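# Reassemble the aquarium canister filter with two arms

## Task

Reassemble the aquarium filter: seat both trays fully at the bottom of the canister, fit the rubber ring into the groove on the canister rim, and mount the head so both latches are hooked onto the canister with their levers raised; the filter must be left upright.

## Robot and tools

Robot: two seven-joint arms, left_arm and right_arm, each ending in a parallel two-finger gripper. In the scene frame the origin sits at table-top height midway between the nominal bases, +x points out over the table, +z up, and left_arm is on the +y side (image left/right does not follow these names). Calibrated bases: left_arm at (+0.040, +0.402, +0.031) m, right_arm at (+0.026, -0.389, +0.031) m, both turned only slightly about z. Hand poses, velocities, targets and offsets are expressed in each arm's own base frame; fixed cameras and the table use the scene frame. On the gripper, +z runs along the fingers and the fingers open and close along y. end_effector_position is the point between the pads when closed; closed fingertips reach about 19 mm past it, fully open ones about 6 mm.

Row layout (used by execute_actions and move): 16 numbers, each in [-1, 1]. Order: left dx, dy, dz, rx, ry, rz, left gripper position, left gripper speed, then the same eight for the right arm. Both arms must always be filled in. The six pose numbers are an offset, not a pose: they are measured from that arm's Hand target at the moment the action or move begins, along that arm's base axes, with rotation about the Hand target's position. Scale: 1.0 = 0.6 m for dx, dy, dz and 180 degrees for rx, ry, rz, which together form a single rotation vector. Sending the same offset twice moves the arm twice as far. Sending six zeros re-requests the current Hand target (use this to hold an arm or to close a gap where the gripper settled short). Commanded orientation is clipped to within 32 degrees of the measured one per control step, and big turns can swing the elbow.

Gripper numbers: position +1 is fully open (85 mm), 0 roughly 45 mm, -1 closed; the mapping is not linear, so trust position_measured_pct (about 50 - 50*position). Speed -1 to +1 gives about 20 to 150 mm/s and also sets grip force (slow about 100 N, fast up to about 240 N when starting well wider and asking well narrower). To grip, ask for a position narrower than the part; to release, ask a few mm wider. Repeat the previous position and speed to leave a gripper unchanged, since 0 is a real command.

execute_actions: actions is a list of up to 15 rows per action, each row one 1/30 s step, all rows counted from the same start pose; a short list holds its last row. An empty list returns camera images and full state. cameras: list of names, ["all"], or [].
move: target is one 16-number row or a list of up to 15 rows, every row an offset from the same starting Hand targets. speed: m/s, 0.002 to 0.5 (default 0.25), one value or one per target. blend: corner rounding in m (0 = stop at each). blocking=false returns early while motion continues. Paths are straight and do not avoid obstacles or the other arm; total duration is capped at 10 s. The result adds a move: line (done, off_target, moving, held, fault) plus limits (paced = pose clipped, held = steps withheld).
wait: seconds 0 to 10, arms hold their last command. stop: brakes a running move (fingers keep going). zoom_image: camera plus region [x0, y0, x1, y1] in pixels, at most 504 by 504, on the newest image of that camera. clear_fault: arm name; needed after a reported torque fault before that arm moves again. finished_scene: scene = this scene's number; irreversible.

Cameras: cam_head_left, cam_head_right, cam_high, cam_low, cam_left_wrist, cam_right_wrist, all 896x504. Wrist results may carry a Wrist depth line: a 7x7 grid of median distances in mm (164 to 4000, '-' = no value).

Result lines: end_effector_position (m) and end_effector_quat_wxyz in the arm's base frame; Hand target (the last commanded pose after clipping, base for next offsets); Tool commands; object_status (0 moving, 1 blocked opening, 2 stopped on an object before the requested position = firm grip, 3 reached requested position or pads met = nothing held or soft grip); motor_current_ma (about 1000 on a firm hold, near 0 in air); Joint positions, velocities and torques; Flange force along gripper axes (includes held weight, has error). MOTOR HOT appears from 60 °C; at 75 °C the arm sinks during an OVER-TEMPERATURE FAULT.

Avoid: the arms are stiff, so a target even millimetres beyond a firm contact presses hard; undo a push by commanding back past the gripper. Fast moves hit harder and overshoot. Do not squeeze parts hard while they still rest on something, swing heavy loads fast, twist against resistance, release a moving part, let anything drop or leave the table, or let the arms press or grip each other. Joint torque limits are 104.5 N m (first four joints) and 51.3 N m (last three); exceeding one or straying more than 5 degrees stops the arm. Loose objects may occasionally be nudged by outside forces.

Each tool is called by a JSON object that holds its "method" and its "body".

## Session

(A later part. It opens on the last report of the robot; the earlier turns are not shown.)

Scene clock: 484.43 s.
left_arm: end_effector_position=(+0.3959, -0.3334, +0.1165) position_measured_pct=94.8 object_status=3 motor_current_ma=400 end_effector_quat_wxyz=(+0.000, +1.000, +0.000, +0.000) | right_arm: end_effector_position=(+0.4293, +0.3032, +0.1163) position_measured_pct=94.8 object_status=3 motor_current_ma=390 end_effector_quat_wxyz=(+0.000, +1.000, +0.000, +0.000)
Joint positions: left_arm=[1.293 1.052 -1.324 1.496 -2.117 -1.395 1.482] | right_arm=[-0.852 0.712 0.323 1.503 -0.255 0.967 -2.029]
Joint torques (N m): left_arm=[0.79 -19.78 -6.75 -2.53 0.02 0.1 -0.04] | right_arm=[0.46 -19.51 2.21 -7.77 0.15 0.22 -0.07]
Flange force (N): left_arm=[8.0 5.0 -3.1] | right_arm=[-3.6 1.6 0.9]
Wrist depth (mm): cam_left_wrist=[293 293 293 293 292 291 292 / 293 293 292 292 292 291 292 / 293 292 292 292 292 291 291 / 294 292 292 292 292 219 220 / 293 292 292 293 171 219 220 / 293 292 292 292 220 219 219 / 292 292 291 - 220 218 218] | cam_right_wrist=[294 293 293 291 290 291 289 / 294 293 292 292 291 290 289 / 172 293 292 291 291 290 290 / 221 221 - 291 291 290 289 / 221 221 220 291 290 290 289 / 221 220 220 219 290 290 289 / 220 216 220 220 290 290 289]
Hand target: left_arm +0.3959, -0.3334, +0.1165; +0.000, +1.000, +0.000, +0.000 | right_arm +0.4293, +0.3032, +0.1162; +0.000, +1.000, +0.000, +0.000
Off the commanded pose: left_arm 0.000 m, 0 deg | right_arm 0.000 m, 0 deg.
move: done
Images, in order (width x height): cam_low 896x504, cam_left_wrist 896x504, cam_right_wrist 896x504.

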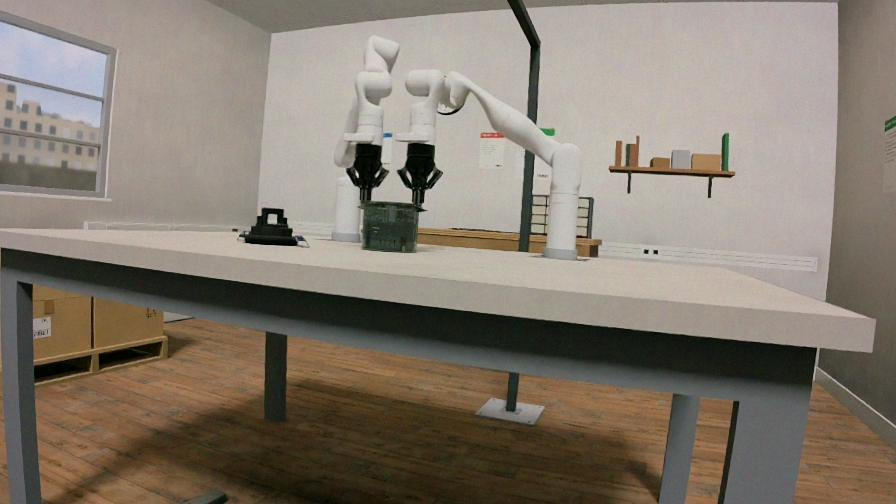

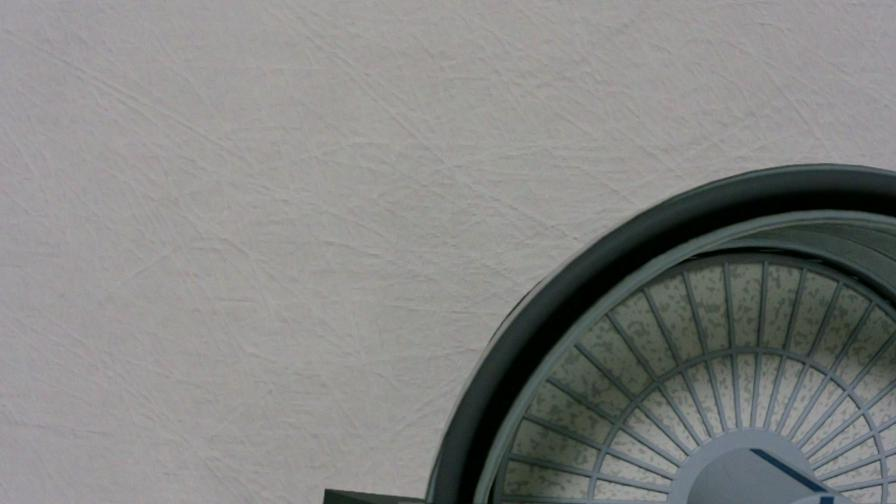

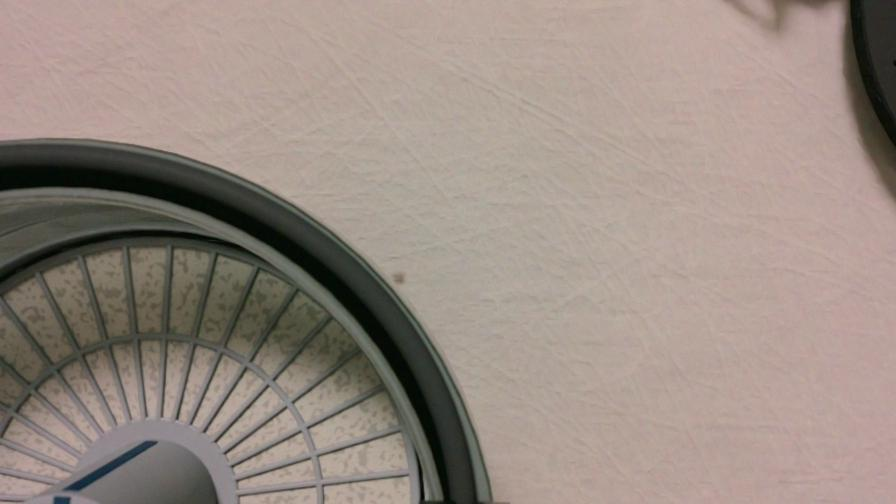

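{"method": "move", "body": {"target": [[0,0,0.004,0,0,0,-0.9,-1,0,0,0.004,0,0,0,-0.9,-1],[-0.0023,-0.002,0.004,0,0,0,-0.9,-1,-0.0023,0,0.004,0,0,0,-0.9,-1],[-0.0023,-0.002,0,0,0,0,-0.9,-1,-0.0023,0,-0.0002,0,0,0,-0.9,-1]], "speed": 0.02, "cameras": ["cam_right_wrist","cam_left_wrist","cam_low"]}}

{"method": "zoom_image", "body": {"camera": "cam_low", "region": [350, 180, 430, 220]}}

Scene clock: 511.37 s.
left_arm: end_effector_position=(+0.3945, -0.3347, +0.1165) position_measured_pct=94.8 object_status=3 motor_current_ma=400 end_effector_quat_wxyz=(+0.000, +1.000, +0.000, +0.000) | right_arm: end_effector_position=(+0.4280, +0.3032, +0.1162) position_measured_pct=94.8 object_status=3 motor_current_ma=390 end_effector_quat_wxyz=(+0.000, +1.000, +0.000, +0.000)
Joint positions: left_arm=[1.297 1.052 -1.324 1.497 -2.116 -1.395 1.485] | right_arm=[-0.854 0.71 0.323 1.508 -0.255 0.965 -2.03]
Joint torques (N m): left_arm=[0.93 -20.52 -6.99 -2.75 0.04 0.01 -0.06] | right_arm=[0.3 -19.83 2.18 -7.87 0.11 0.12 -0.06]
Flange force (N): left_arm=[8.3 5.0 -1.5] | right_arm=[-2.9 1.5 1.3]
Wrist depth (mm): cam_left_wrist=[294 293 292 293 292 292 291 / 294 293 292 292 292 292 291 / 293 293 292 292 292 291 291 / 293 293 292 292 292 219 219 / 292 292 292 291 220 219 219 / 292 292 292 292 220 219 219 / 293 292 292 - 220 215 218] | cam_right_wrist=[294 293 292 291 290 290 289 / 293 293 292 292 291 290 289 / 293 292 292 291 291 290 289 / 221 221 - 291 290 290 289 / 221 221 220 291 290 289 289 / 221 220 220 171 290 290 289 / 220 214 220 220 291 289 288]
Hand target: left_arm +0.3945, -0.3346, +0.1165; +0.000, +1.000, +0.000, +0.000 | right_arm +0.4279, +0.3032, +0.1161; +0.000, +1.000, +0.000, +0.000
Off the commanded pose: left_arm 0.000 m, 0 deg | right_arm 0.000 m, 0 deg.
move: done
Images, in order (width x height): cam_low 896x504, cam_left_wrist 896x504, cam_right_wrist 896x504.

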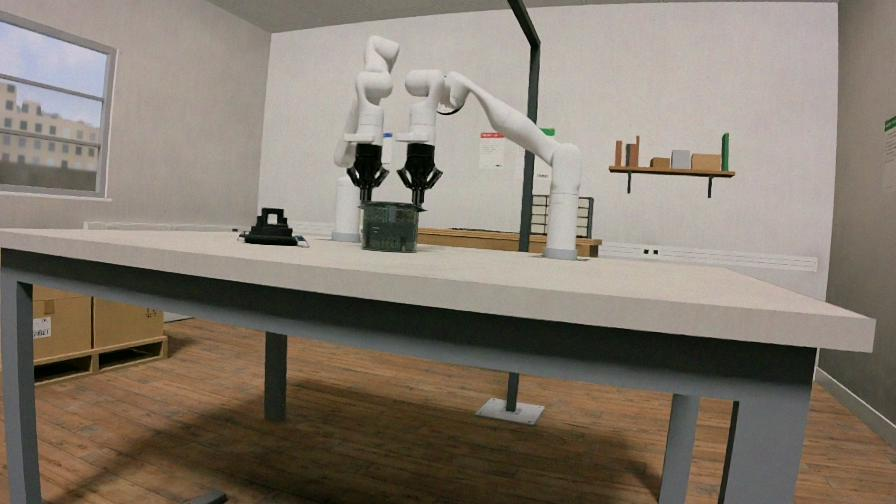

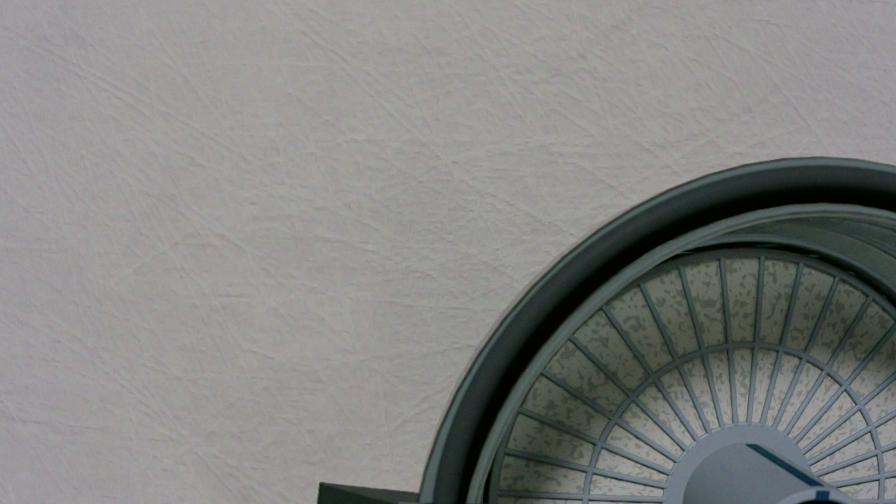

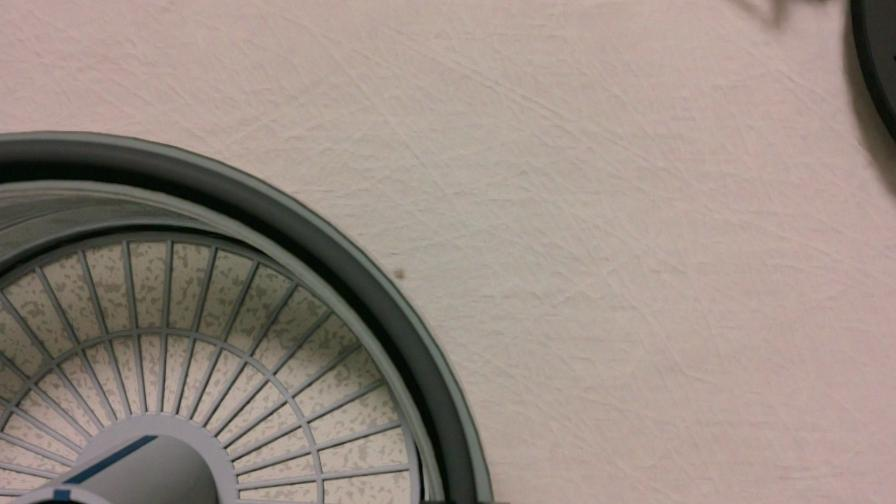

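Scaled by 6.300 from the camera's 896x504 image, which has a finer 1280x720 frame.

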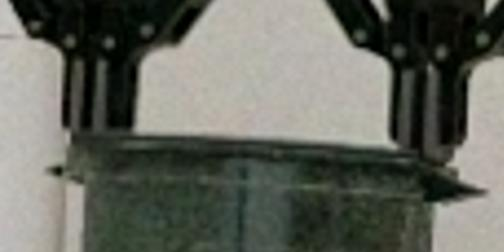

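{"method": "move", "body": {"target": [[-0.0007,-0.0006,-0.001,0,0,0,-0.9,-1,-0.0007,0,-0.0012,0,0,0,-0.9,-1],[-0.0007,-0.0006,-0.001,0,0,0,-0.75,-1,-0.0007,0,-0.0012,0,0,0,-0.75,-1],[-0.0007,-0.0006,0.03,0,0,0,-0.75,-1,-0.0007,0,0.03,0,0,0,-0.75,-1],[-0.0007,-0.0006,0.08,0,0,0,-0.75,-1,-0.0007,0,0.08,0,0,0,-0.75,-1]], "speed": [0.015,0.015,0.02,0.08], "blend": [0,0,0.005,0], "cameras": ["cam_right_wrist","cam_left_wrist"]}}

Scene clock: 534.53 s.
left_arm: end_effector_position=(+0.3941, -0.3350, +0.1645) position_measured_pct=87.4 object_status=3 motor_current_ma=0 end_effector_quat_wxyz=(+0.000, +1.000, +0.000, +0.000) | right_arm: end_effector_position=(+0.4275, +0.3032, +0.1641) position_measured_pct=87.4 object_status=3 motor_current_ma=0 end_effector_quat_wxyz=(+0.000, +1.000, +0.000, +0.000)
Joint positions: left_arm=[1.302 0.989 -1.366 1.437 -2.178 -1.476 1.526] | right_arm=[-0.865 0.649 0.343 1.449 -0.232 1.083 -2.049]
Joint torques (N m): left_arm=[0.95 -20.08 -6.73 -3.32 0.06 -0.09 -0.05] | right_arm=[0.4 -19.43 2.07 -8.3 0.11 0.37 -0.04]
Flange force (N): left_arm=[8.1 4.7 -2.2] | right_arm=[-3.0 1.3 2.0]
Wrist depth (mm): cam_left_wrist=[342 341 340 340 340 341 338 / 341 340 340 340 339 340 338 / 342 340 339 339 339 339 339 / 341 339 341 339 266 267 269 / 340 340 339 338 267 267 267 / 340 339 339 214 267 265 267 / 339 339 338 219 267 227 266] | cam_right_wrist=[342 341 340 339 338 337 315 / 341 341 340 339 339 337 315 / 220 340 339 339 338 337 336 / 341 269 214 339 338 336 337 / 269 268 268 214 337 336 336 / 269 267 267 267 338 337 336 / 269 222 267 223 337 337 335]
Hand target: left_arm +0.3941, -0.3350, +0.1645; +0.000, +1.000, +0.000, +0.000 | right_arm +0.4275, +0.3032, +0.1641; +0.000, +1.000, +0.000, +0.000
Off the commanded pose: left_arm 0.000 m, 0 deg | right_arm 0.000 m, 0 deg.
move: done
Images, in order (width x height): cam_left_wrist 896x504, cam_right_wrist 896x504.

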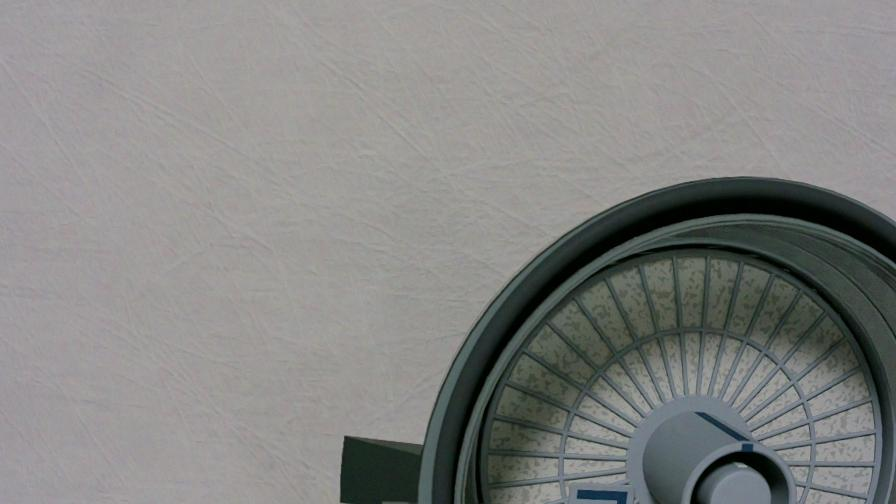

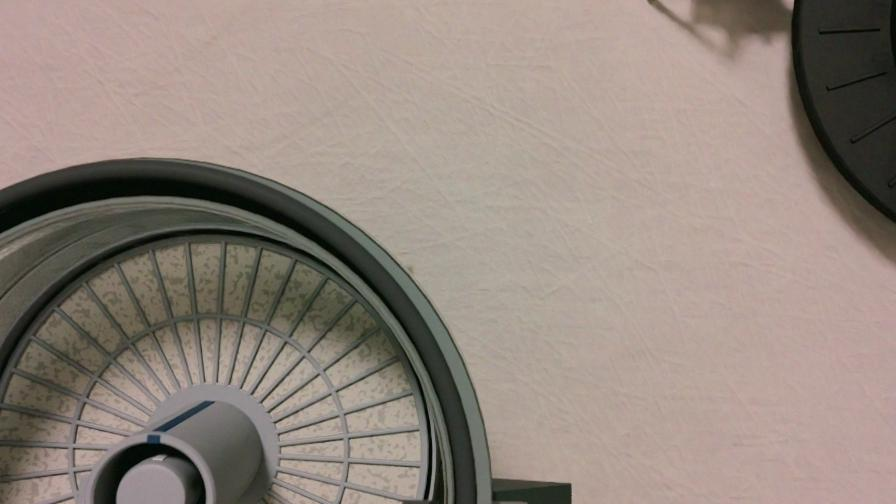

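{"method": "move", "body": {"target": [[0,0.02,0.12,0,0,0,-0.75,-1,0,0,0.12,0,0,0,-0.75,-1],[-0.05,0.3,0.12,0,0,0,-0.75,-1,-0.1,0.123,0.175,0,0,0,-0.75,-1]], "speed": 0.15, "blend": [0.02,0], "cameras": ["cam_right_wrist"]}}

{"method": "zoom_image", "body": {"camera": "cam_right_wrist", "region": [200, 20, 704, 504]}}

Scene clock: 543.30 s.
left_arm: end_effector_position=(+0.3641, -0.1550, +0.2365) position_measured_pct=87.4 object_status=3 motor_current_ma=0 end_effector_quat_wxyz=(+0.000, +1.000, +0.000, +0.000) | right_arm: end_effector_position=(+0.3675, +0.3770, +0.2691) position_measured_pct=87.4 object_status=3 motor_current_ma=0 end_effector_quat_wxyz=(+0.000, +1.000, +0.000, +0.000)
Joint positions: left_arm=[1.255 0.724 -1.543 1.734 -2.41 -1.43 1.167] | right_arm=[-1.044 0.563 0.358 1.241 -0.192 1.37 -2.27]
Joint torques (N m): left_arm=[1.02 -13.7 -5.32 -4.87 0.09 0 -0.12] | right_arm=[0.26 -18.94 1.83 -9.38 0.11 0.17 -0.12]
Flange force (N): left_arm=[7.8 1.3 -3.6] | right_arm=[-2.6 2.3 2.5]
Wrist depth (mm): cam_left_wrist=[414 413 413 413 412 411 411 / 414 414 414 412 412 410 411 / 413 413 413 413 412 412 410 / 414 412 412 412 411 410 412 / 413 412 412 412 412 410 410 / 413 411 412 411 410 410 410 / 412 412 412 411 410 411 409] | cam_right_wrist=[446 446 445 444 443 443 441 / 448 446 372 373 365 442 441 / 447 446 372 372 371 441 440 / 446 329 373 322 371 441 441 / 447 445 373 370 371 441 440 / 446 445 367 370 370 441 440 / 446 445 444 319 442 441 440]
Hand target: left_arm +0.3641, -0.1550, +0.2365; +0.000, +1.000, +0.000, +0.000 | right_arm +0.3675, +0.3770, +0.2691; +0.000, +1.000, +0.000, +0.000
Off the commanded pose: left_arm 0.000 m, 0 deg | right_arm 0.000 m, 0 deg.
move: done
Images, in order (width x height): cam_right_wrist 896x504.

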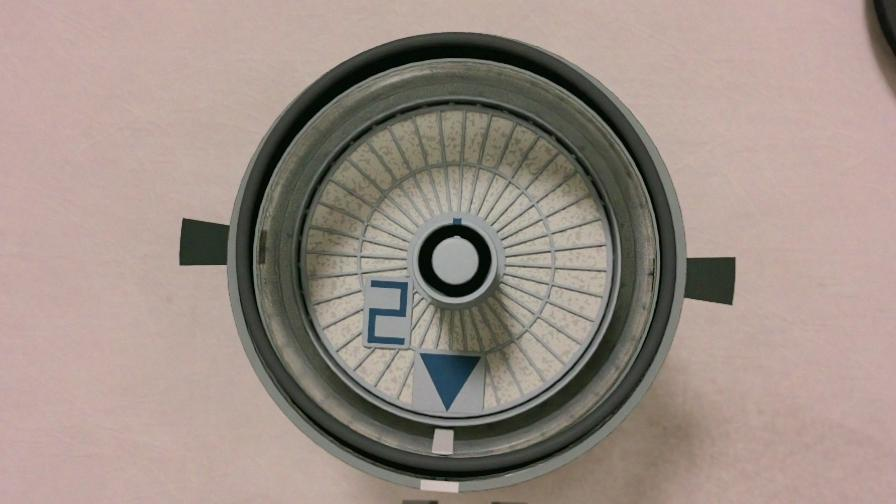

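Scaled by 1.000.

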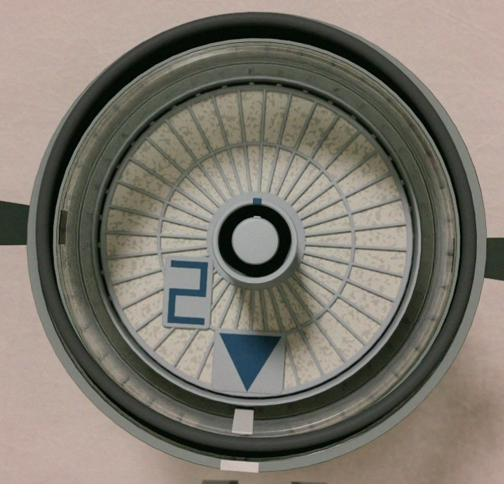

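{"method": "move", "body": {"target": [[0,0,0,0,0,0,-0.75,-1,0.305,0.005,-0.1,0,0,0,-1,0],[0,0,0,0,0,0,-0.75,-1,0.305,0.005,-0.2527,0,0,0,-1,0],[0,0,0,0,0,0,-0.75,-1,0.255,0.005,-0.2527,0,0,0,-1,0]], "speed": [0.15,0.08,0.02], "blend": [0.02,0.002,0], "cameras": ["cam_right_wrist","cam_low"]}}

{"method": "zoom_image", "body": {"camera": "cam_low", "region": [350, 170, 450, 220]}}

Scene clock: 601.23 s.
left_arm: end_effector_position=(+0.3641, -0.1550, +0.2365) position_measured_pct=87.4 object_status=3 motor_current_ma=0 end_effector_quat_wxyz=(+0.000, +1.000, +0.000, +0.000) | right_arm: end_effector_position=(+0.5206, +0.3800, +0.1175) position_measured_pct=98.7 object_status=3 motor_current_ma=1000 end_effector_quat_wxyz=(+0.000, +1.000, +0.000, +0.000)
Joint positions: left_arm=[1.255 0.724 -1.543 1.734 -2.41 -1.43 1.167] | right_arm=[-0.794 0.979 0.327 0.932 -0.283 1.267 -2.092]
Joint torques (N m): left_arm=[0.96 -13.69 -5.38 -4.88 0.07 -0.01 -0.05] | right_arm=[0.34 -24.88 2.28 -8.7 0.13 0.14 -0.08]
Flange force (N): left_arm=[7.7 1.2 -3.4] | right_arm=[-3.2 1.8 1.2]
Wrist depth (mm): cam_left_wrist=[415 412 414 411 412 412 411 / 414 414 413 413 411 410 411 / 413 413 413 414 411 412 411 / 413 414 413 412 411 412 410 / 413 413 412 411 413 411 410 / 413 412 412 412 411 410 409 / 412 413 410 410 410 410 410] | cam_right_wrist=[294 294 292 292 291 291 290 / 294 293 292 292 291 290 290 / 294 293 292 292 291 290 290 / 294 293 292 292 290 290 290 / 294 293 292 292 291 290 290 / 293 293 292 291 291 290 289 / 294 293 292 292 290 290 289]
Hand target: left_arm +0.3641, -0.1550, +0.2365; +0.000, +1.000, +0.000, +0.000 | right_arm +0.5205, +0.3800, +0.1175; +0.000, +1.000, +0.000, +0.000
Off the commanded pose: left_arm 0.000 m, 0 deg | right_arm 0.000 m, 0 deg.
move: done
Images, in order (width x height): cam_low 896x504, cam_right_wrist 896x504.

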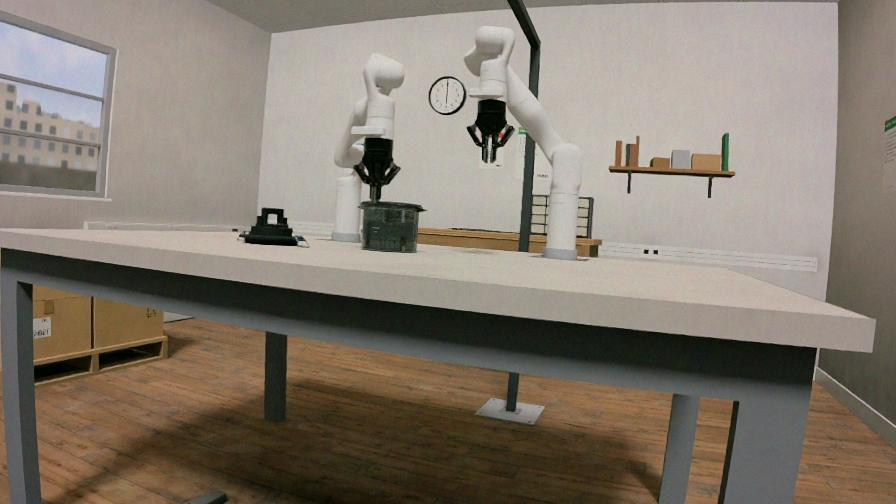

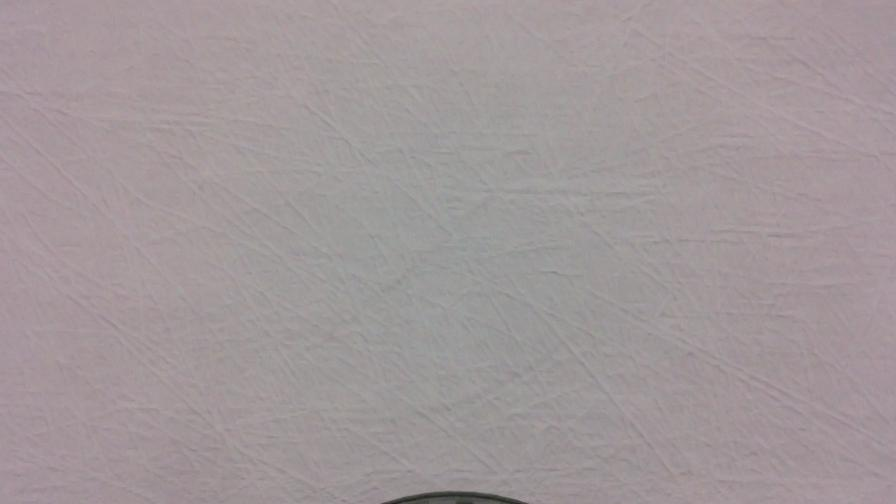

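Scaled by 5.040 from the camera's 896x504 image, which has a finer 1280x720 frame.

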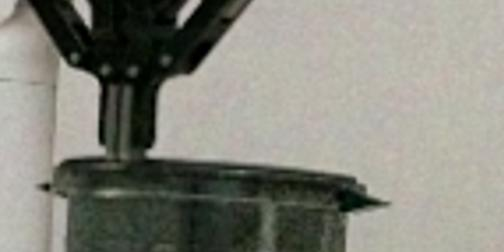

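{"method": "zoom_image", "body": {"camera": "cam_right_wrist", "region": [348, 440, 548, 504]}}

Scaled by 2.520 from the camera's 896x504 image, which has a finer 1280x720 frame.

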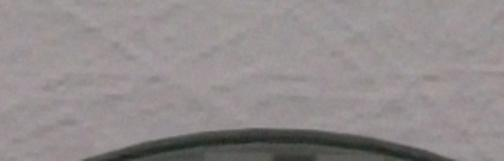

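{"method": "move", "body": {"target": [0,0,0,0,0,0,-0.75,-1,-0.0083,0,0,0,0,0,-1,0], "speed": 0.015}}

Scene clock: 617.70 s.
left_arm: end_effector_position=(+0.3641, -0.1550, +0.2365) position_measured_pct=87.4 object_status=3 motor_current_ma=0 end_effector_quat_wxyz=(+0.000, +1.000, +0.000, +0.000) | right_arm: end_effector_position=(+0.5156, +0.3800, +0.1175) position_measured_pct=98.7 object_status=3 motor_current_ma=1000 end_effector_quat_wxyz=(+0.000, +1.000, +0.000, +0.000)
Joint positions: left_arm=[1.255 0.724 -1.543 1.734 -2.41 -1.43 1.167] | right_arm=[-0.802 0.968 0.327 0.957 -0.283 1.254 -2.094]
Joint torques (N m): left_arm=[0.94 -13.71 -5.36 -4.85 0.08 0.02 -0.01] | right_arm=[0.32 -24.91 2.33 -8.74 0.08 0.19 -0.07]
Flange force (N): left_arm=[7.7 1.2 -3.5] | right_arm=[-3.1 1.8 1.6]
Wrist depth (mm): cam_left_wrist=[414 413 414 412 412 413 411 / 414 413 413 413 411 411 411 / 414 412 413 412 411 412 411 / 413 412 412 412 412 411 410 / 412 413 411 411 411 410 409 / 414 413 413 411 409 410 410 / 413 413 411 411 411 410 409] | cam_right_wrist=[294 293 292 292 291 290 290 / 294 293 293 292 291 291 289 / 294 293 292 292 291 290 289 / 294 293 292 291 291 290 290 / 294 293 293 291 291 290 290 / 294 293 292 291 291 290 289 / 293 293 292 291 291 290 289]
Hand target: left_arm +0.3641, -0.1550, +0.2365; +0.000, +1.000, +0.000, +0.000 | right_arm +0.5155, +0.3800, +0.1175; +0.000, +1.000, +0.000, +0.000
Off the commanded pose: left_arm 0.000 m, 0 deg | right_arm 0.000 m, 0 deg.
move: done

{"method": "move", "body": {"target": [[0,0,0,0,0,0,-0.75,-1,-0.0055,0,0,0,0,0,-1,0],[0,0,0,0,0,0,-0.75,-1,0.01,0,0,0,0,0,-1,0],[0,0,0,0,0,0,-0.75,-1,0.01,0,0.1,0,0,0,-1,0],[0,0,0,0,0,0,-0.75,-1,-0.25,0,0.2527,0,0,0,-1,0]], "speed": [0.015,0.03,0.08,0.15], "blend": [0,0.003,0.02,0], "cameras": ["cam_right_wrist"]}}

{"method": "zoom_image", "body": {"camera": "cam_right_wrist", "region": [200, 20, 704, 504]}}

Scene clock: 628.80 s.
left_arm: end_effector_position=(+0.3641, -0.1550, +0.2365) position_measured_pct=87.4 object_status=3 motor_current_ma=0 end_effector_quat_wxyz=(+0.000, +1.000, +0.000, +0.000) | right_arm: end_effector_position=(+0.3656, +0.3800, +0.2691) position_measured_pct=98.7 object_status=3 motor_current_ma=1000 end_effector_quat_wxyz=(+0.000, +1.000, +0.000, +0.000)
Joint positions: left_arm=[1.255 0.724 -1.543 1.734 -2.41 -1.43 1.167] | right_arm=[-1.054 0.566 0.365 1.238 -0.197 1.372 -2.274]
Joint torques (N m): left_arm=[0.97 -13.69 -5.34 -4.88 0.08 0 -0.03] | right_arm=[0.66 -19.18 1.84 -9.31 0.13 0.15 -0.13]
Flange force (N): left_arm=[7.6 1.2 -3.4] | right_arm=[-2.7 1.5 2.4]
Wrist depth (mm): cam_left_wrist=[414 415 413 414 413 412 410 / 413 414 412 413 413 410 411 / 414 412 413 412 410 412 411 / 413 412 413 411 412 410 411 / 411 412 412 413 411 411 410 / 413 413 412 411 411 410 410 / 413 411 412 411 410 411 409] | cam_right_wrist=[447 447 445 444 442 442 441 / 446 447 444 373 371 442 440 / 447 447 372 372 371 441 440 / 446 445 373 371 371 323 440 / 448 446 372 370 371 441 440 / 446 445 371 371 371 441 441 / 446 445 444 318 442 441 440]
Hand target: left_arm +0.3641, -0.1550, +0.2365; +0.000, +1.000, +0.000, +0.000 | right_arm +0.3655, +0.3800, +0.2691; +0.000, +1.000, +0.000, +0.000
Off the commanded pose: left_arm 0.000 m, 0 deg | right_arm 0.000 m, 0 deg.
move: done
Images, in order (width x height): cam_right_wrist 896x504.

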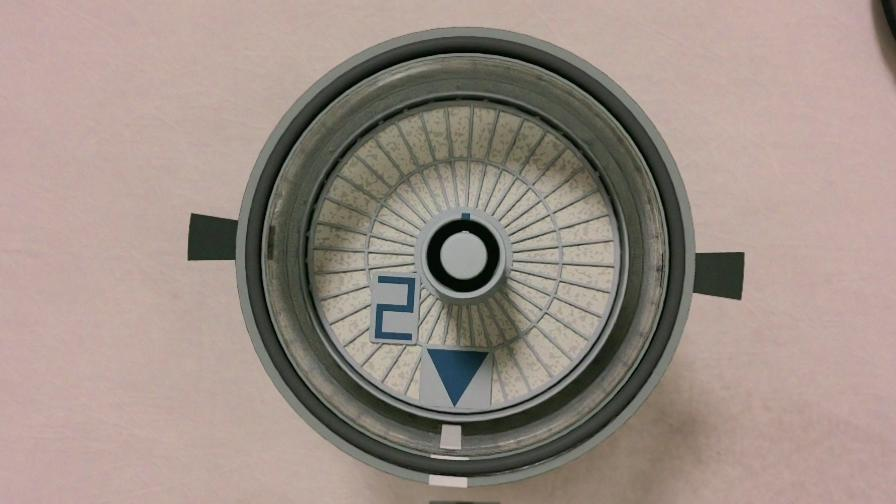

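Scaled by 1.000.

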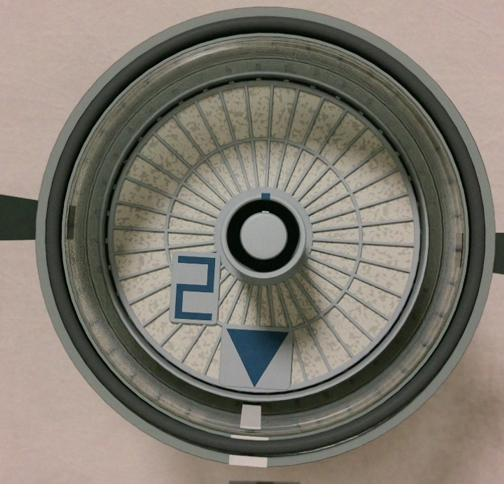

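{"method": "zoom_image", "body": {"camera": "cam_right_wrist", "region": [230, 330, 482, 504]}}

{"method": "zoom_image", "body": {"camera": "cam_right_wrist", "region": [450, 330, 702, 504]}}

{"method": "zoom_image", "body": {"camera": "cam_right_wrist", "region": [230, 10, 700, 250]}}

Scaled by 2.000 from the camera's 896x504 image, which has a finer 1280x720 frame.

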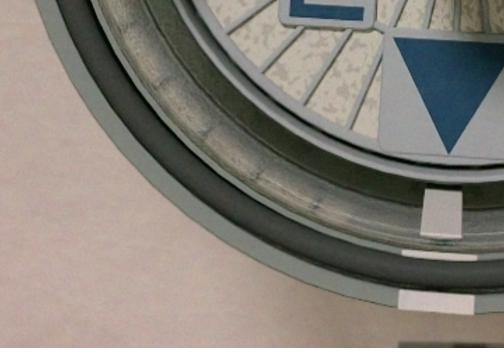

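Scaled by 2.000 from the camera's 896x504 image, which has a finer 1280x720 frame.

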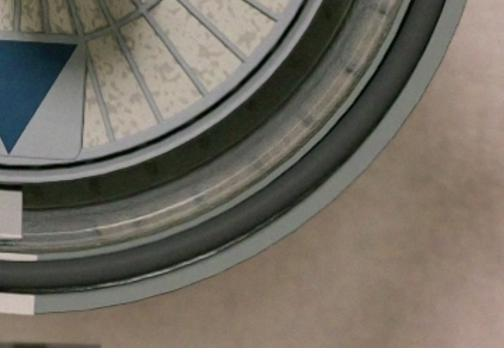

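Scaled by 1.072 from the camera's 896x504 image, which has a finer 1280x720 frame.

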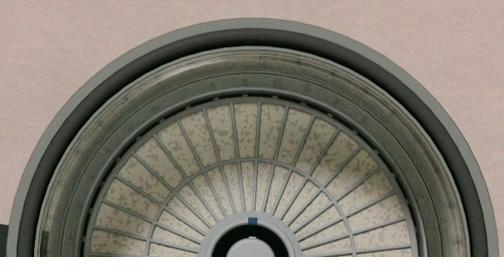

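{"method": "move", "body": {"target": [0,0,0,0,0,0,-0.75,-1,0.2357,-0.4493,0,0,0,-0.0678,0,0], "speed": 0.25, "cameras": ["cam_right_wrist"]}}

Scene clock: 659.00 s.
left_arm: end_effector_position=(+0.3641, -0.1550, +0.2365) position_measured_pct=87.4 object_status=3 motor_current_ma=0 end_effector_quat_wxyz=(+0.000, +1.000, +0.000, +0.000) | right_arm: end_effector_position=(+0.5070, +0.1105, +0.2691) position_measured_pct=49.8 object_status=3 motor_current_ma=0 end_effector_quat_wxyz=(+0.000, +0.994, -0.107, +0.000)
Joint positions: left_arm=[1.255 0.724 -1.543 1.734 -2.41 -1.43 1.167] | right_arm=[-0.528 0.558 0.471 1.276 -0.249 1.364 -1.852]
Joint torques (N m): left_arm=[0.92 -13.74 -5.38 -4.88 0.07 0 -0.05] | right_arm=[0.14 -18.37 2.28 -9.16 0.08 0.12 -0.06]
Flange force (N): left_arm=[7.6 1.4 -3.4] | right_arm=[-2.7 1.1 2.1]
Wrist depth (mm): cam_left_wrist=[416 414 413 413 411 412 411 / 414 413 412 413 413 412 413 / 414 414 413 412 412 413 411 / 414 413 412 411 411 412 411 / 413 413 412 413 411 410 410 / 413 413 411 411 411 411 409 / 412 412 412 411 411 409 409] | cam_right_wrist=[448 446 445 443 443 442 441 / 447 446 445 422 421 441 441 / 447 446 422 390 421 442 440 / 447 446 424 390 397 441 441 / 447 446 445 391 420 441 439 / 446 446 445 422 441 441 441 / 446 445 445 444 442 441 440]
Hand target: left_arm +0.3641, -0.1550, +0.2365; +0.000, +1.000, +0.000, +0.000 | right_arm +0.5070, +0.1104, +0.2691; +0.000, +0.994, -0.107, +0.000
Off the commanded pose: left_arm 0.000 m, 0 deg | right_arm 0.000 m, 0 deg.
move: done
Images, in order (width x height): cam_right_wrist 896x504.

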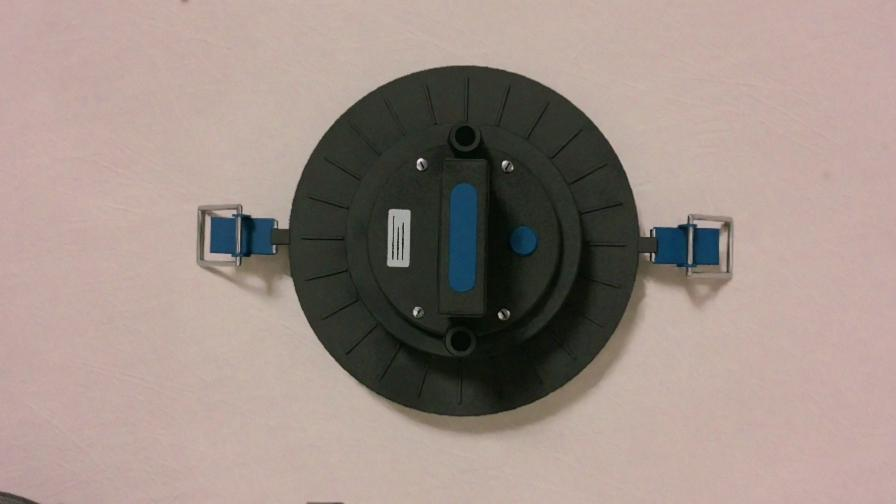

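{"method": "move", "body": {"target": [[0,0,0,0,0,0,-0.75,-1,0.1052,-0.022,-0.2,0,0,-0.0067,0,-1],[0,0,0,0,0,0,-0.75,-1,0.1052,-0.022,-0.3385,0,0,-0.0067,0,-1],[0,0,0,0,0,0,-0.75,-1,0.1052,-0.022,-0.3385,0,0,-0.0067,-0.65,-1]], "speed": [0.15,0.06,0.05], "blend": [0.02,0,0], "cameras": ["cam_right_wrist"]}}

Scene clock: 679.13 s.
left_arm: end_effector_position=(+0.3641, -0.1550, +0.2365) position_measured_pct=87.4 object_status=3 motor_current_ma=0 end_effector_quat_wxyz=(+0.000, +1.000, +0.000, +0.000) | right_arm: end_effector_position=(+0.5701, +0.0972, +0.0660) position_measured_pct=77.9 object_status=0 motor_current_ma=1000 end_effector_quat_wxyz=(+0.000, +0.993, -0.117, +0.000)
Joint positions: left_arm=[1.255 0.724 -1.543 1.734 -2.41 -1.43 1.167] | right_arm=[-0.415 0.899 0.395 1.327 -0.369 0.987 -1.757]
Joint torques (N m): left_arm=[0.98 -13.69 -5.35 -4.89 0.1 -0.01 -0.02] | right_arm=[2.16 -17.23 3.65 -5.82 0.56 -0.45 -0.41]
Flange force (N): left_arm=[7.6 1.1 -3.4] | right_arm=[-6.2 -0.7 -8.3]
Wrist depth (mm): cam_left_wrist=[415 413 413 413 412 412 411 / 414 413 413 413 412 412 411 / 415 412 413 412 412 411 411 / 413 413 412 411 411 410 410 / 413 413 412 412 411 410 411 / 413 412 413 413 412 411 410 / 413 411 412 410 412 409 410] | cam_right_wrist=[243 243 242 241 241 240 240 / 243 242 242 241 241 240 239 / 243 242 242 219 218 240 239 / 243 242 220 219 219 218 239 / 243 220 196 169 195 218 239 / 243 220 188 187 187 217 239 / 223 220 187 - 186 194 219]
Hand target: left_arm +0.3641, -0.1550, +0.2365; +0.000, +1.000, +0.000, +0.000 | right_arm +0.5701, +0.0972, +0.0660; +0.000, +0.993, -0.117, +0.000
Off the commanded pose: left_arm 0.000 m, 0 deg | right_arm 0.000 m, 0 deg.
move: done
Images, in order (width x height): cam_right_wrist 896x504.

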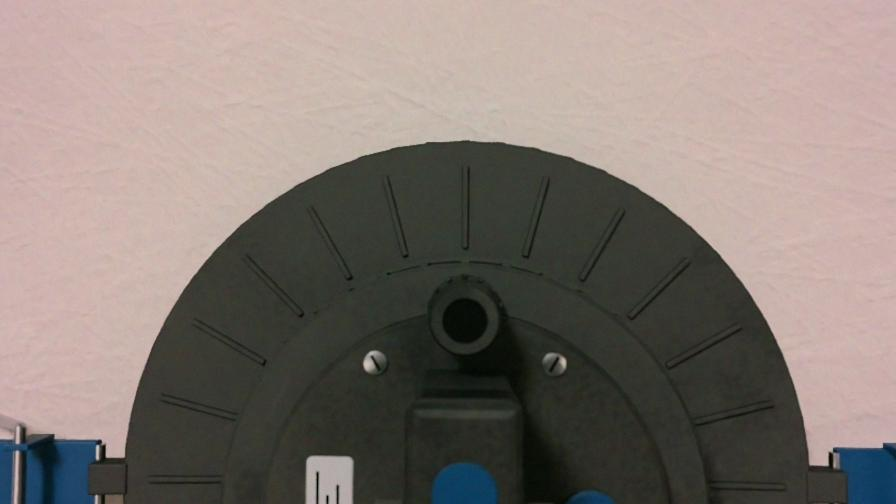

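{"method": "move", "body": {"target": [[0,0,0,0,0,0,-0.75,-1,0,0,0.03,0,0,0,-0.65,-1],[0,0.1,0,0,0,0,-0.75,-1,0,0,0.29,0,0,0,-0.65,-1],[0,0.1,0,0,0,0,-0.75,-1,-0.2452,0.4713,0.29,0,0,0.0494,-0.65,-1]], "speed": [0.05,0.1,0.15], "blend": [0.01,0.03,0], "cameras": ["cam_right_wrist","cam_low","cam_high"]}}

{"method": "zoom_image", "body": {"camera": "cam_low", "region": [340, 130, 440, 230]}}

Scene clock: 697.17 s.
left_arm: end_effector_position=(+0.3641, -0.0950, +0.2365) position_measured_pct=87.4 object_status=3 motor_current_ma=0 end_effector_quat_wxyz=(+0.000, +1.000, +0.000, +0.000) | right_arm: end_effector_position=(+0.4230, +0.3799, +0.2400) position_measured_pct=77.9 object_status=2 motor_current_ma=1000 end_effector_quat_wxyz=(+0.000, +0.999, -0.040, +0.000)
Joint positions: left_arm=[1.155 0.674 -1.55 1.792 -2.455 -1.385 1.031] | right_arm=[-0.973 0.692 0.407 1.121 -0.261 1.376 -2.252]
Joint torques (N m): left_arm=[0.96 -12.6 -4.91 -5.07 0.07 0 -0.06] | right_arm=[0.43 -25.65 3 -11.35 0.15 0.09 -0.2]
Flange force (N): left_arm=[7.6 0.0 -3.5] | right_arm=[-1.6 1.2 9.8]
Wrist depth (mm): cam_left_wrist=[414 414 414 412 412 412 411 / 416 414 413 412 412 412 410 / 413 413 413 413 412 410 412 / 413 413 413 412 411 411 411 / 412 414 411 411 411 411 411 / 412 413 411 411 411 412 410 / 413 412 412 410 411 410 410] | cam_right_wrist=[418 415 415 414 414 412 411 / 417 416 415 415 413 413 411 / 416 416 220 219 219 412 410 / 417 220 220 219 218 218 412 / 417 220 196 169 194 218 410 / 417 220 188 187 187 217 410 / 223 220 188 - 186 194 219]
Hand target: left_arm +0.3641, -0.0950, +0.2365; +0.000, +1.000, +0.000, +0.000 | right_arm +0.4230, +0.3800, +0.2400; +0.000, +0.999, -0.040, +0.000
Off the commanded pose: left_arm 0.000 m, 0 deg | right_arm 0.000 m, 0 deg.
move: done; blend cut to 0.009 m at target 1
Images, in order (width x height): cam_high 896x504, cam_low 896x504, cam_right_wrist 896x504.

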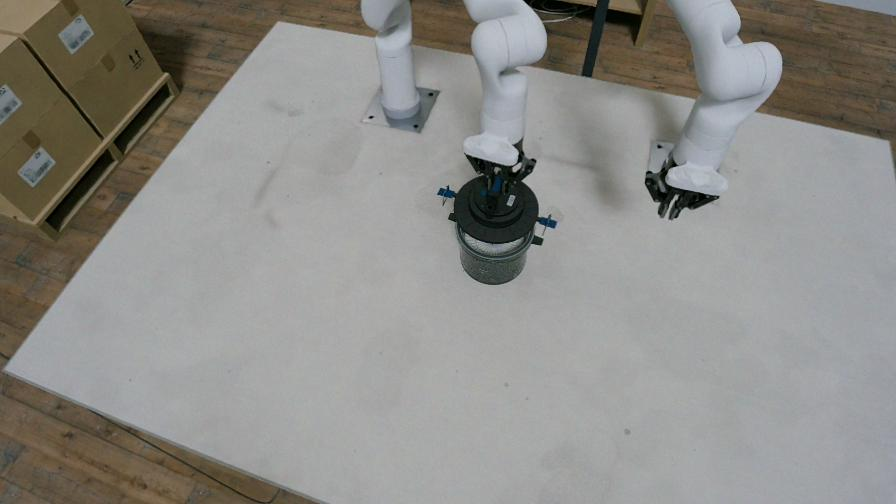

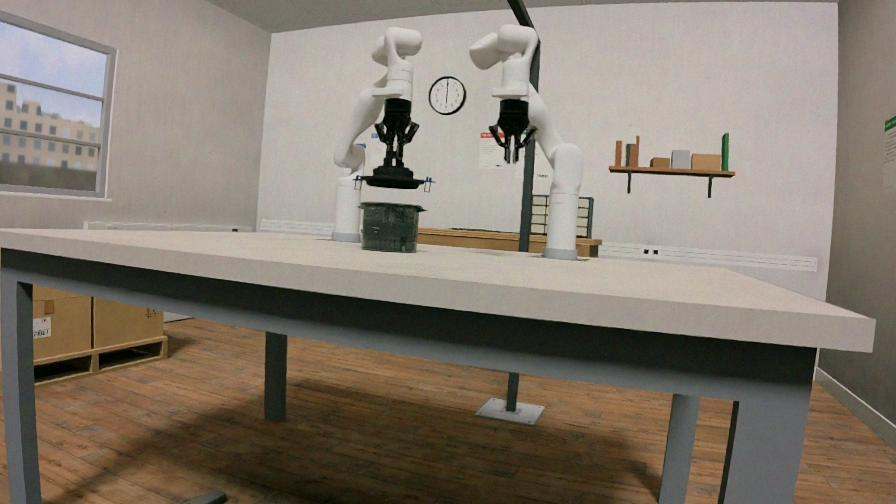

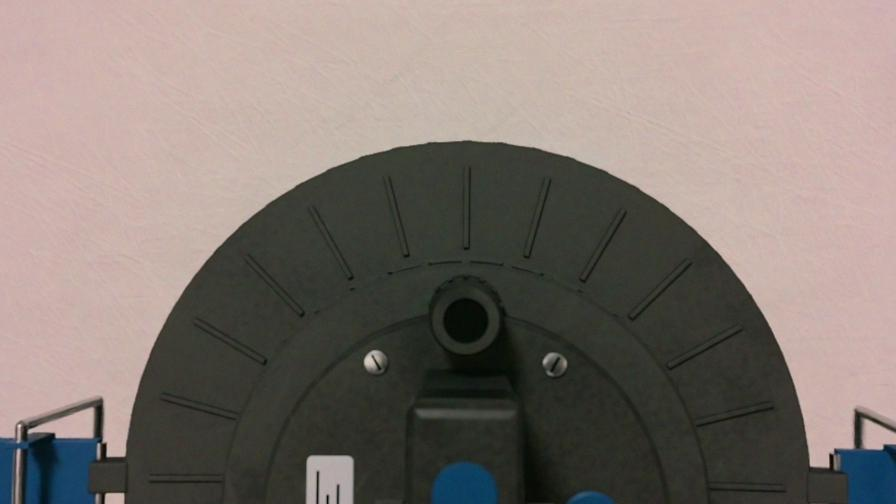

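Scaled by 5.040 from the camera's 896x504 image, which has a finer 1280x720 frame.

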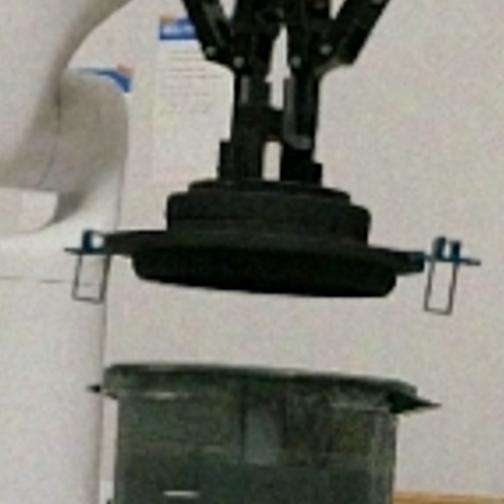

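{"method": "move", "body": {"target": [[0,0,0,0,0,0,-0.75,-1,0,0,-0.07,0,0,0,-0.65,-1],[0,0,0,0,0,0,-0.75,-1,0,0,-0.0917,0,0,0,-0.65,-1]], "speed": [0.06,0.02], "cameras": ["cam_low"]}}

{"method": "zoom_image", "body": {"camera": "cam_low", "region": [340, 150, 440, 250]}}

Scene clock: 708.83 s.
left_arm: end_effector_position=(+0.3641, -0.0950, +0.2365) position_measured_pct=87.4 object_status=3 motor_current_ma=0 end_effector_quat_wxyz=(+0.000, +1.000, +0.000, +0.000) | right_arm: end_effector_position=(+0.4229, +0.3800, +0.1850) position_measured_pct=77.9 object_status=2 motor_current_ma=1000 end_effector_quat_wxyz=(+0.000, +0.999, -0.040, +0.000)
Joint positions: left_arm=[1.155 0.674 -1.55 1.792 -2.455 -1.385 1.031] | right_arm=[-0.976 0.733 0.393 1.228 -0.275 1.231 -2.233]
Joint torques (N m): left_arm=[0.94 -12.6 -4.96 -5.05 0.1 0.02 -0.02] | right_arm=[1.63 -24.22 3.97 -10.24 0.76 -0.16 -0.06]
Flange force (N): left_arm=[7.7 0.0 -3.5] | right_arm=[-4.0 0.2 6.7]
Wrist depth (mm): cam_left_wrist=[414 414 414 414 412 412 412 / 413 414 413 412 413 412 411 / 414 413 412 412 413 412 410 / 414 413 413 413 411 411 411 / 413 414 413 411 410 411 411 / 412 412 412 412 410 410 410 / 412 412 412 412 411 410 407] | cam_right_wrist=[362 362 361 360 359 357 358 / 362 362 360 360 359 358 357 / 362 361 220 219 219 358 357 / 362 362 220 219 218 218 357 / 362 220 195 169 195 218 356 / 361 220 188 187 186 217 356 / 223 220 187 - 186 194 219]
Hand target: left_arm +0.3641, -0.0950, +0.2365; +0.000, +1.000, +0.000, +0.000 | right_arm +0.4230, +0.3800, +0.1850; +0.000, +0.999, -0.040, +0.000
Off the commanded pose: left_arm 0.000 m, 0 deg | right_arm 0.000 m, 0 deg.
move: done
Images, in order (width x height): cam_low 896x504.

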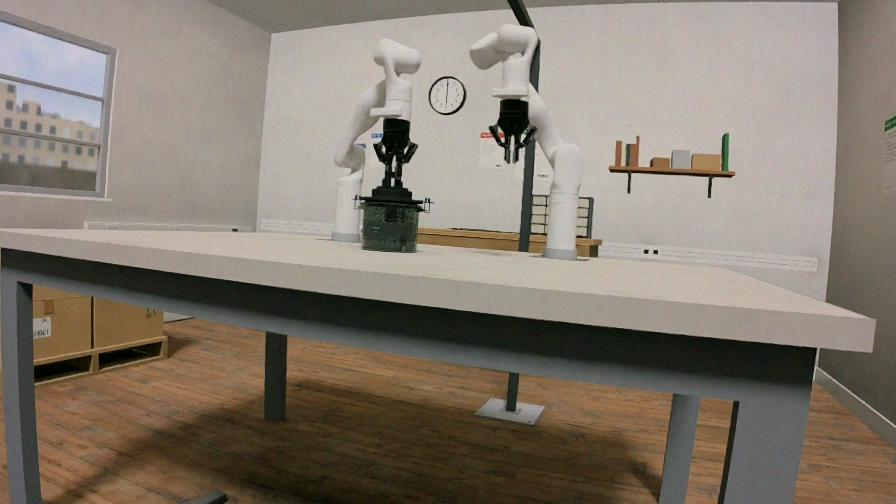

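Scaled by 5.040 from the camera's 896x504 image, which has a finer 1280x720 frame.

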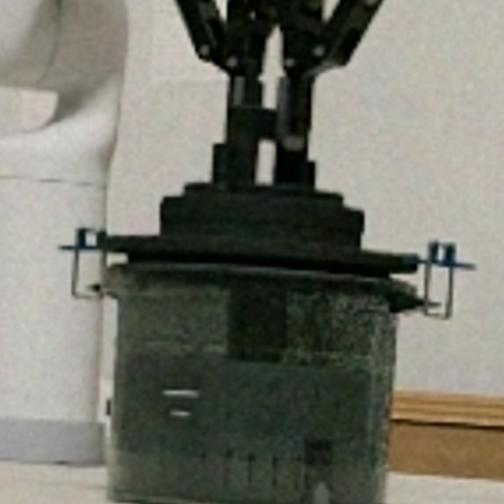

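{"method": "move", "body": {"target": [0,0,0,0,0,0,-0.75,-1,0,0,-0.0103,0,0,0,-0.65,-1], "speed": 0.015}}

Scene clock: 713.80 s.
left_arm: end_effector_position=(+0.3641, -0.0950, +0.2365) position_measured_pct=87.4 object_status=3 motor_current_ma=0 end_effector_quat_wxyz=(+0.000, +1.000, +0.000, +0.000) | right_arm: end_effector_position=(+0.4230, +0.3800, +0.1789) position_measured_pct=77.9 object_status=2 motor_current_ma=1000 end_effector_quat_wxyz=(+0.000, +0.999, -0.040, +0.000)
Joint positions: left_arm=[1.155 0.674 -1.55 1.792 -2.455 -1.385 1.031] | right_arm=[-0.975 0.738 0.391 1.239 -0.277 1.216 -2.231]
Joint torques (N m): left_arm=[0.94 -12.58 -4.99 -5.08 0.09 0.02 -0.04] | right_arm=[1.28 -21.66 3.35 -8.91 0.57 -0.05 -0.08]
Flange force (N): left_arm=[7.6 0.0 -3.5] | right_arm=[-3.8 0.9 2.3]
Wrist depth (mm): cam_left_wrist=[415 415 414 412 412 413 411 / 414 414 413 412 413 412 411 / 415 413 411 413 412 412 410 / 412 412 412 414 413 411 411 / 413 414 412 411 412 411 410 / 412 413 413 412 412 413 410 / 414 412 411 410 410 409 410] | cam_right_wrist=[356 355 354 354 353 352 351 / 356 355 355 354 353 353 352 / 356 355 220 219 219 352 351 / 356 355 220 219 218 218 350 / 356 220 196 169 195 218 351 / 356 220 188 187 187 217 351 / 223 220 188 - 186 194 219]
Hand target: left_arm +0.3641, -0.0950, +0.2365; +0.000, +1.000, +0.000, +0.000 | right_arm +0.4230, +0.3800, +0.1788; +0.000, +0.999, -0.040, +0.000
Off the commanded pose: left_arm 0.000 m, 0 deg | right_arm 0.000 m, 0 deg.
move: done

{"method": "move", "body": {"target": [0,0,0,0,0,0,-0.75,-1,0,0,-0.0025,0,0,0,-0.65,-1], "speed": 0.01}}

Scene clock: 718.63 s.
left_arm: end_effector_position=(+0.3641, -0.0950, +0.2365) position_measured_pct=87.4 object_status=3 motor_current_ma=0 end_effector_quat_wxyz=(+0.000, +1.000, +0.000, +0.000) | right_arm: end_effector_position=(+0.4230, +0.3800, +0.1774) position_measured_pct=77.9 object_status=2 motor_current_ma=1000 end_effector_quat_wxyz=(+0.000, +0.999, -0.040, +0.000)
Joint positions: left_arm=[1.155 0.674 -1.55 1.792 -2.455 -1.385 1.031] | right_arm=[-0.975 0.74 0.39 1.241 -0.278 1.212 -2.231]
Joint torques (N m): left_arm=[0.95 -12.61 -4.97 -5.09 0.1 0.01 -0.03] | right_arm=[0.55 -15.5 1.98 -8.26 0.07 -2.08 -0.11]
Flange force (N): left_arm=[7.6 0.0 -3.4] | right_arm=[-7.4 6.7 -10.2]
Wrist depth (mm): cam_left_wrist=[414 414 415 414 412 412 411 / 413 413 413 413 412 411 412 / 414 413 412 412 412 411 411 / 414 413 412 412 413 413 411 / 412 414 413 412 411 411 410 / 413 412 412 412 412 411 411 / 414 413 412 411 411 411 409] | cam_right_wrist=[355 354 353 353 352 351 350 / 355 354 354 352 352 351 350 / 355 354 220 219 219 351 350 / 355 354 220 219 218 218 350 / 355 220 195 169 195 218 350 / 354 220 187 187 187 217 350 / 223 220 188 - 186 194 219]
Hand target: left_arm +0.3641, -0.0950, +0.2365; +0.000, +1.000, +0.000, +0.000 | right_arm +0.4230, +0.3800, +0.1773; +0.000, +0.999, -0.040, +0.000
Off the commanded pose: left_arm 0.000 m, 0 deg | right_arm 0.000 m, 0 deg.
move: done


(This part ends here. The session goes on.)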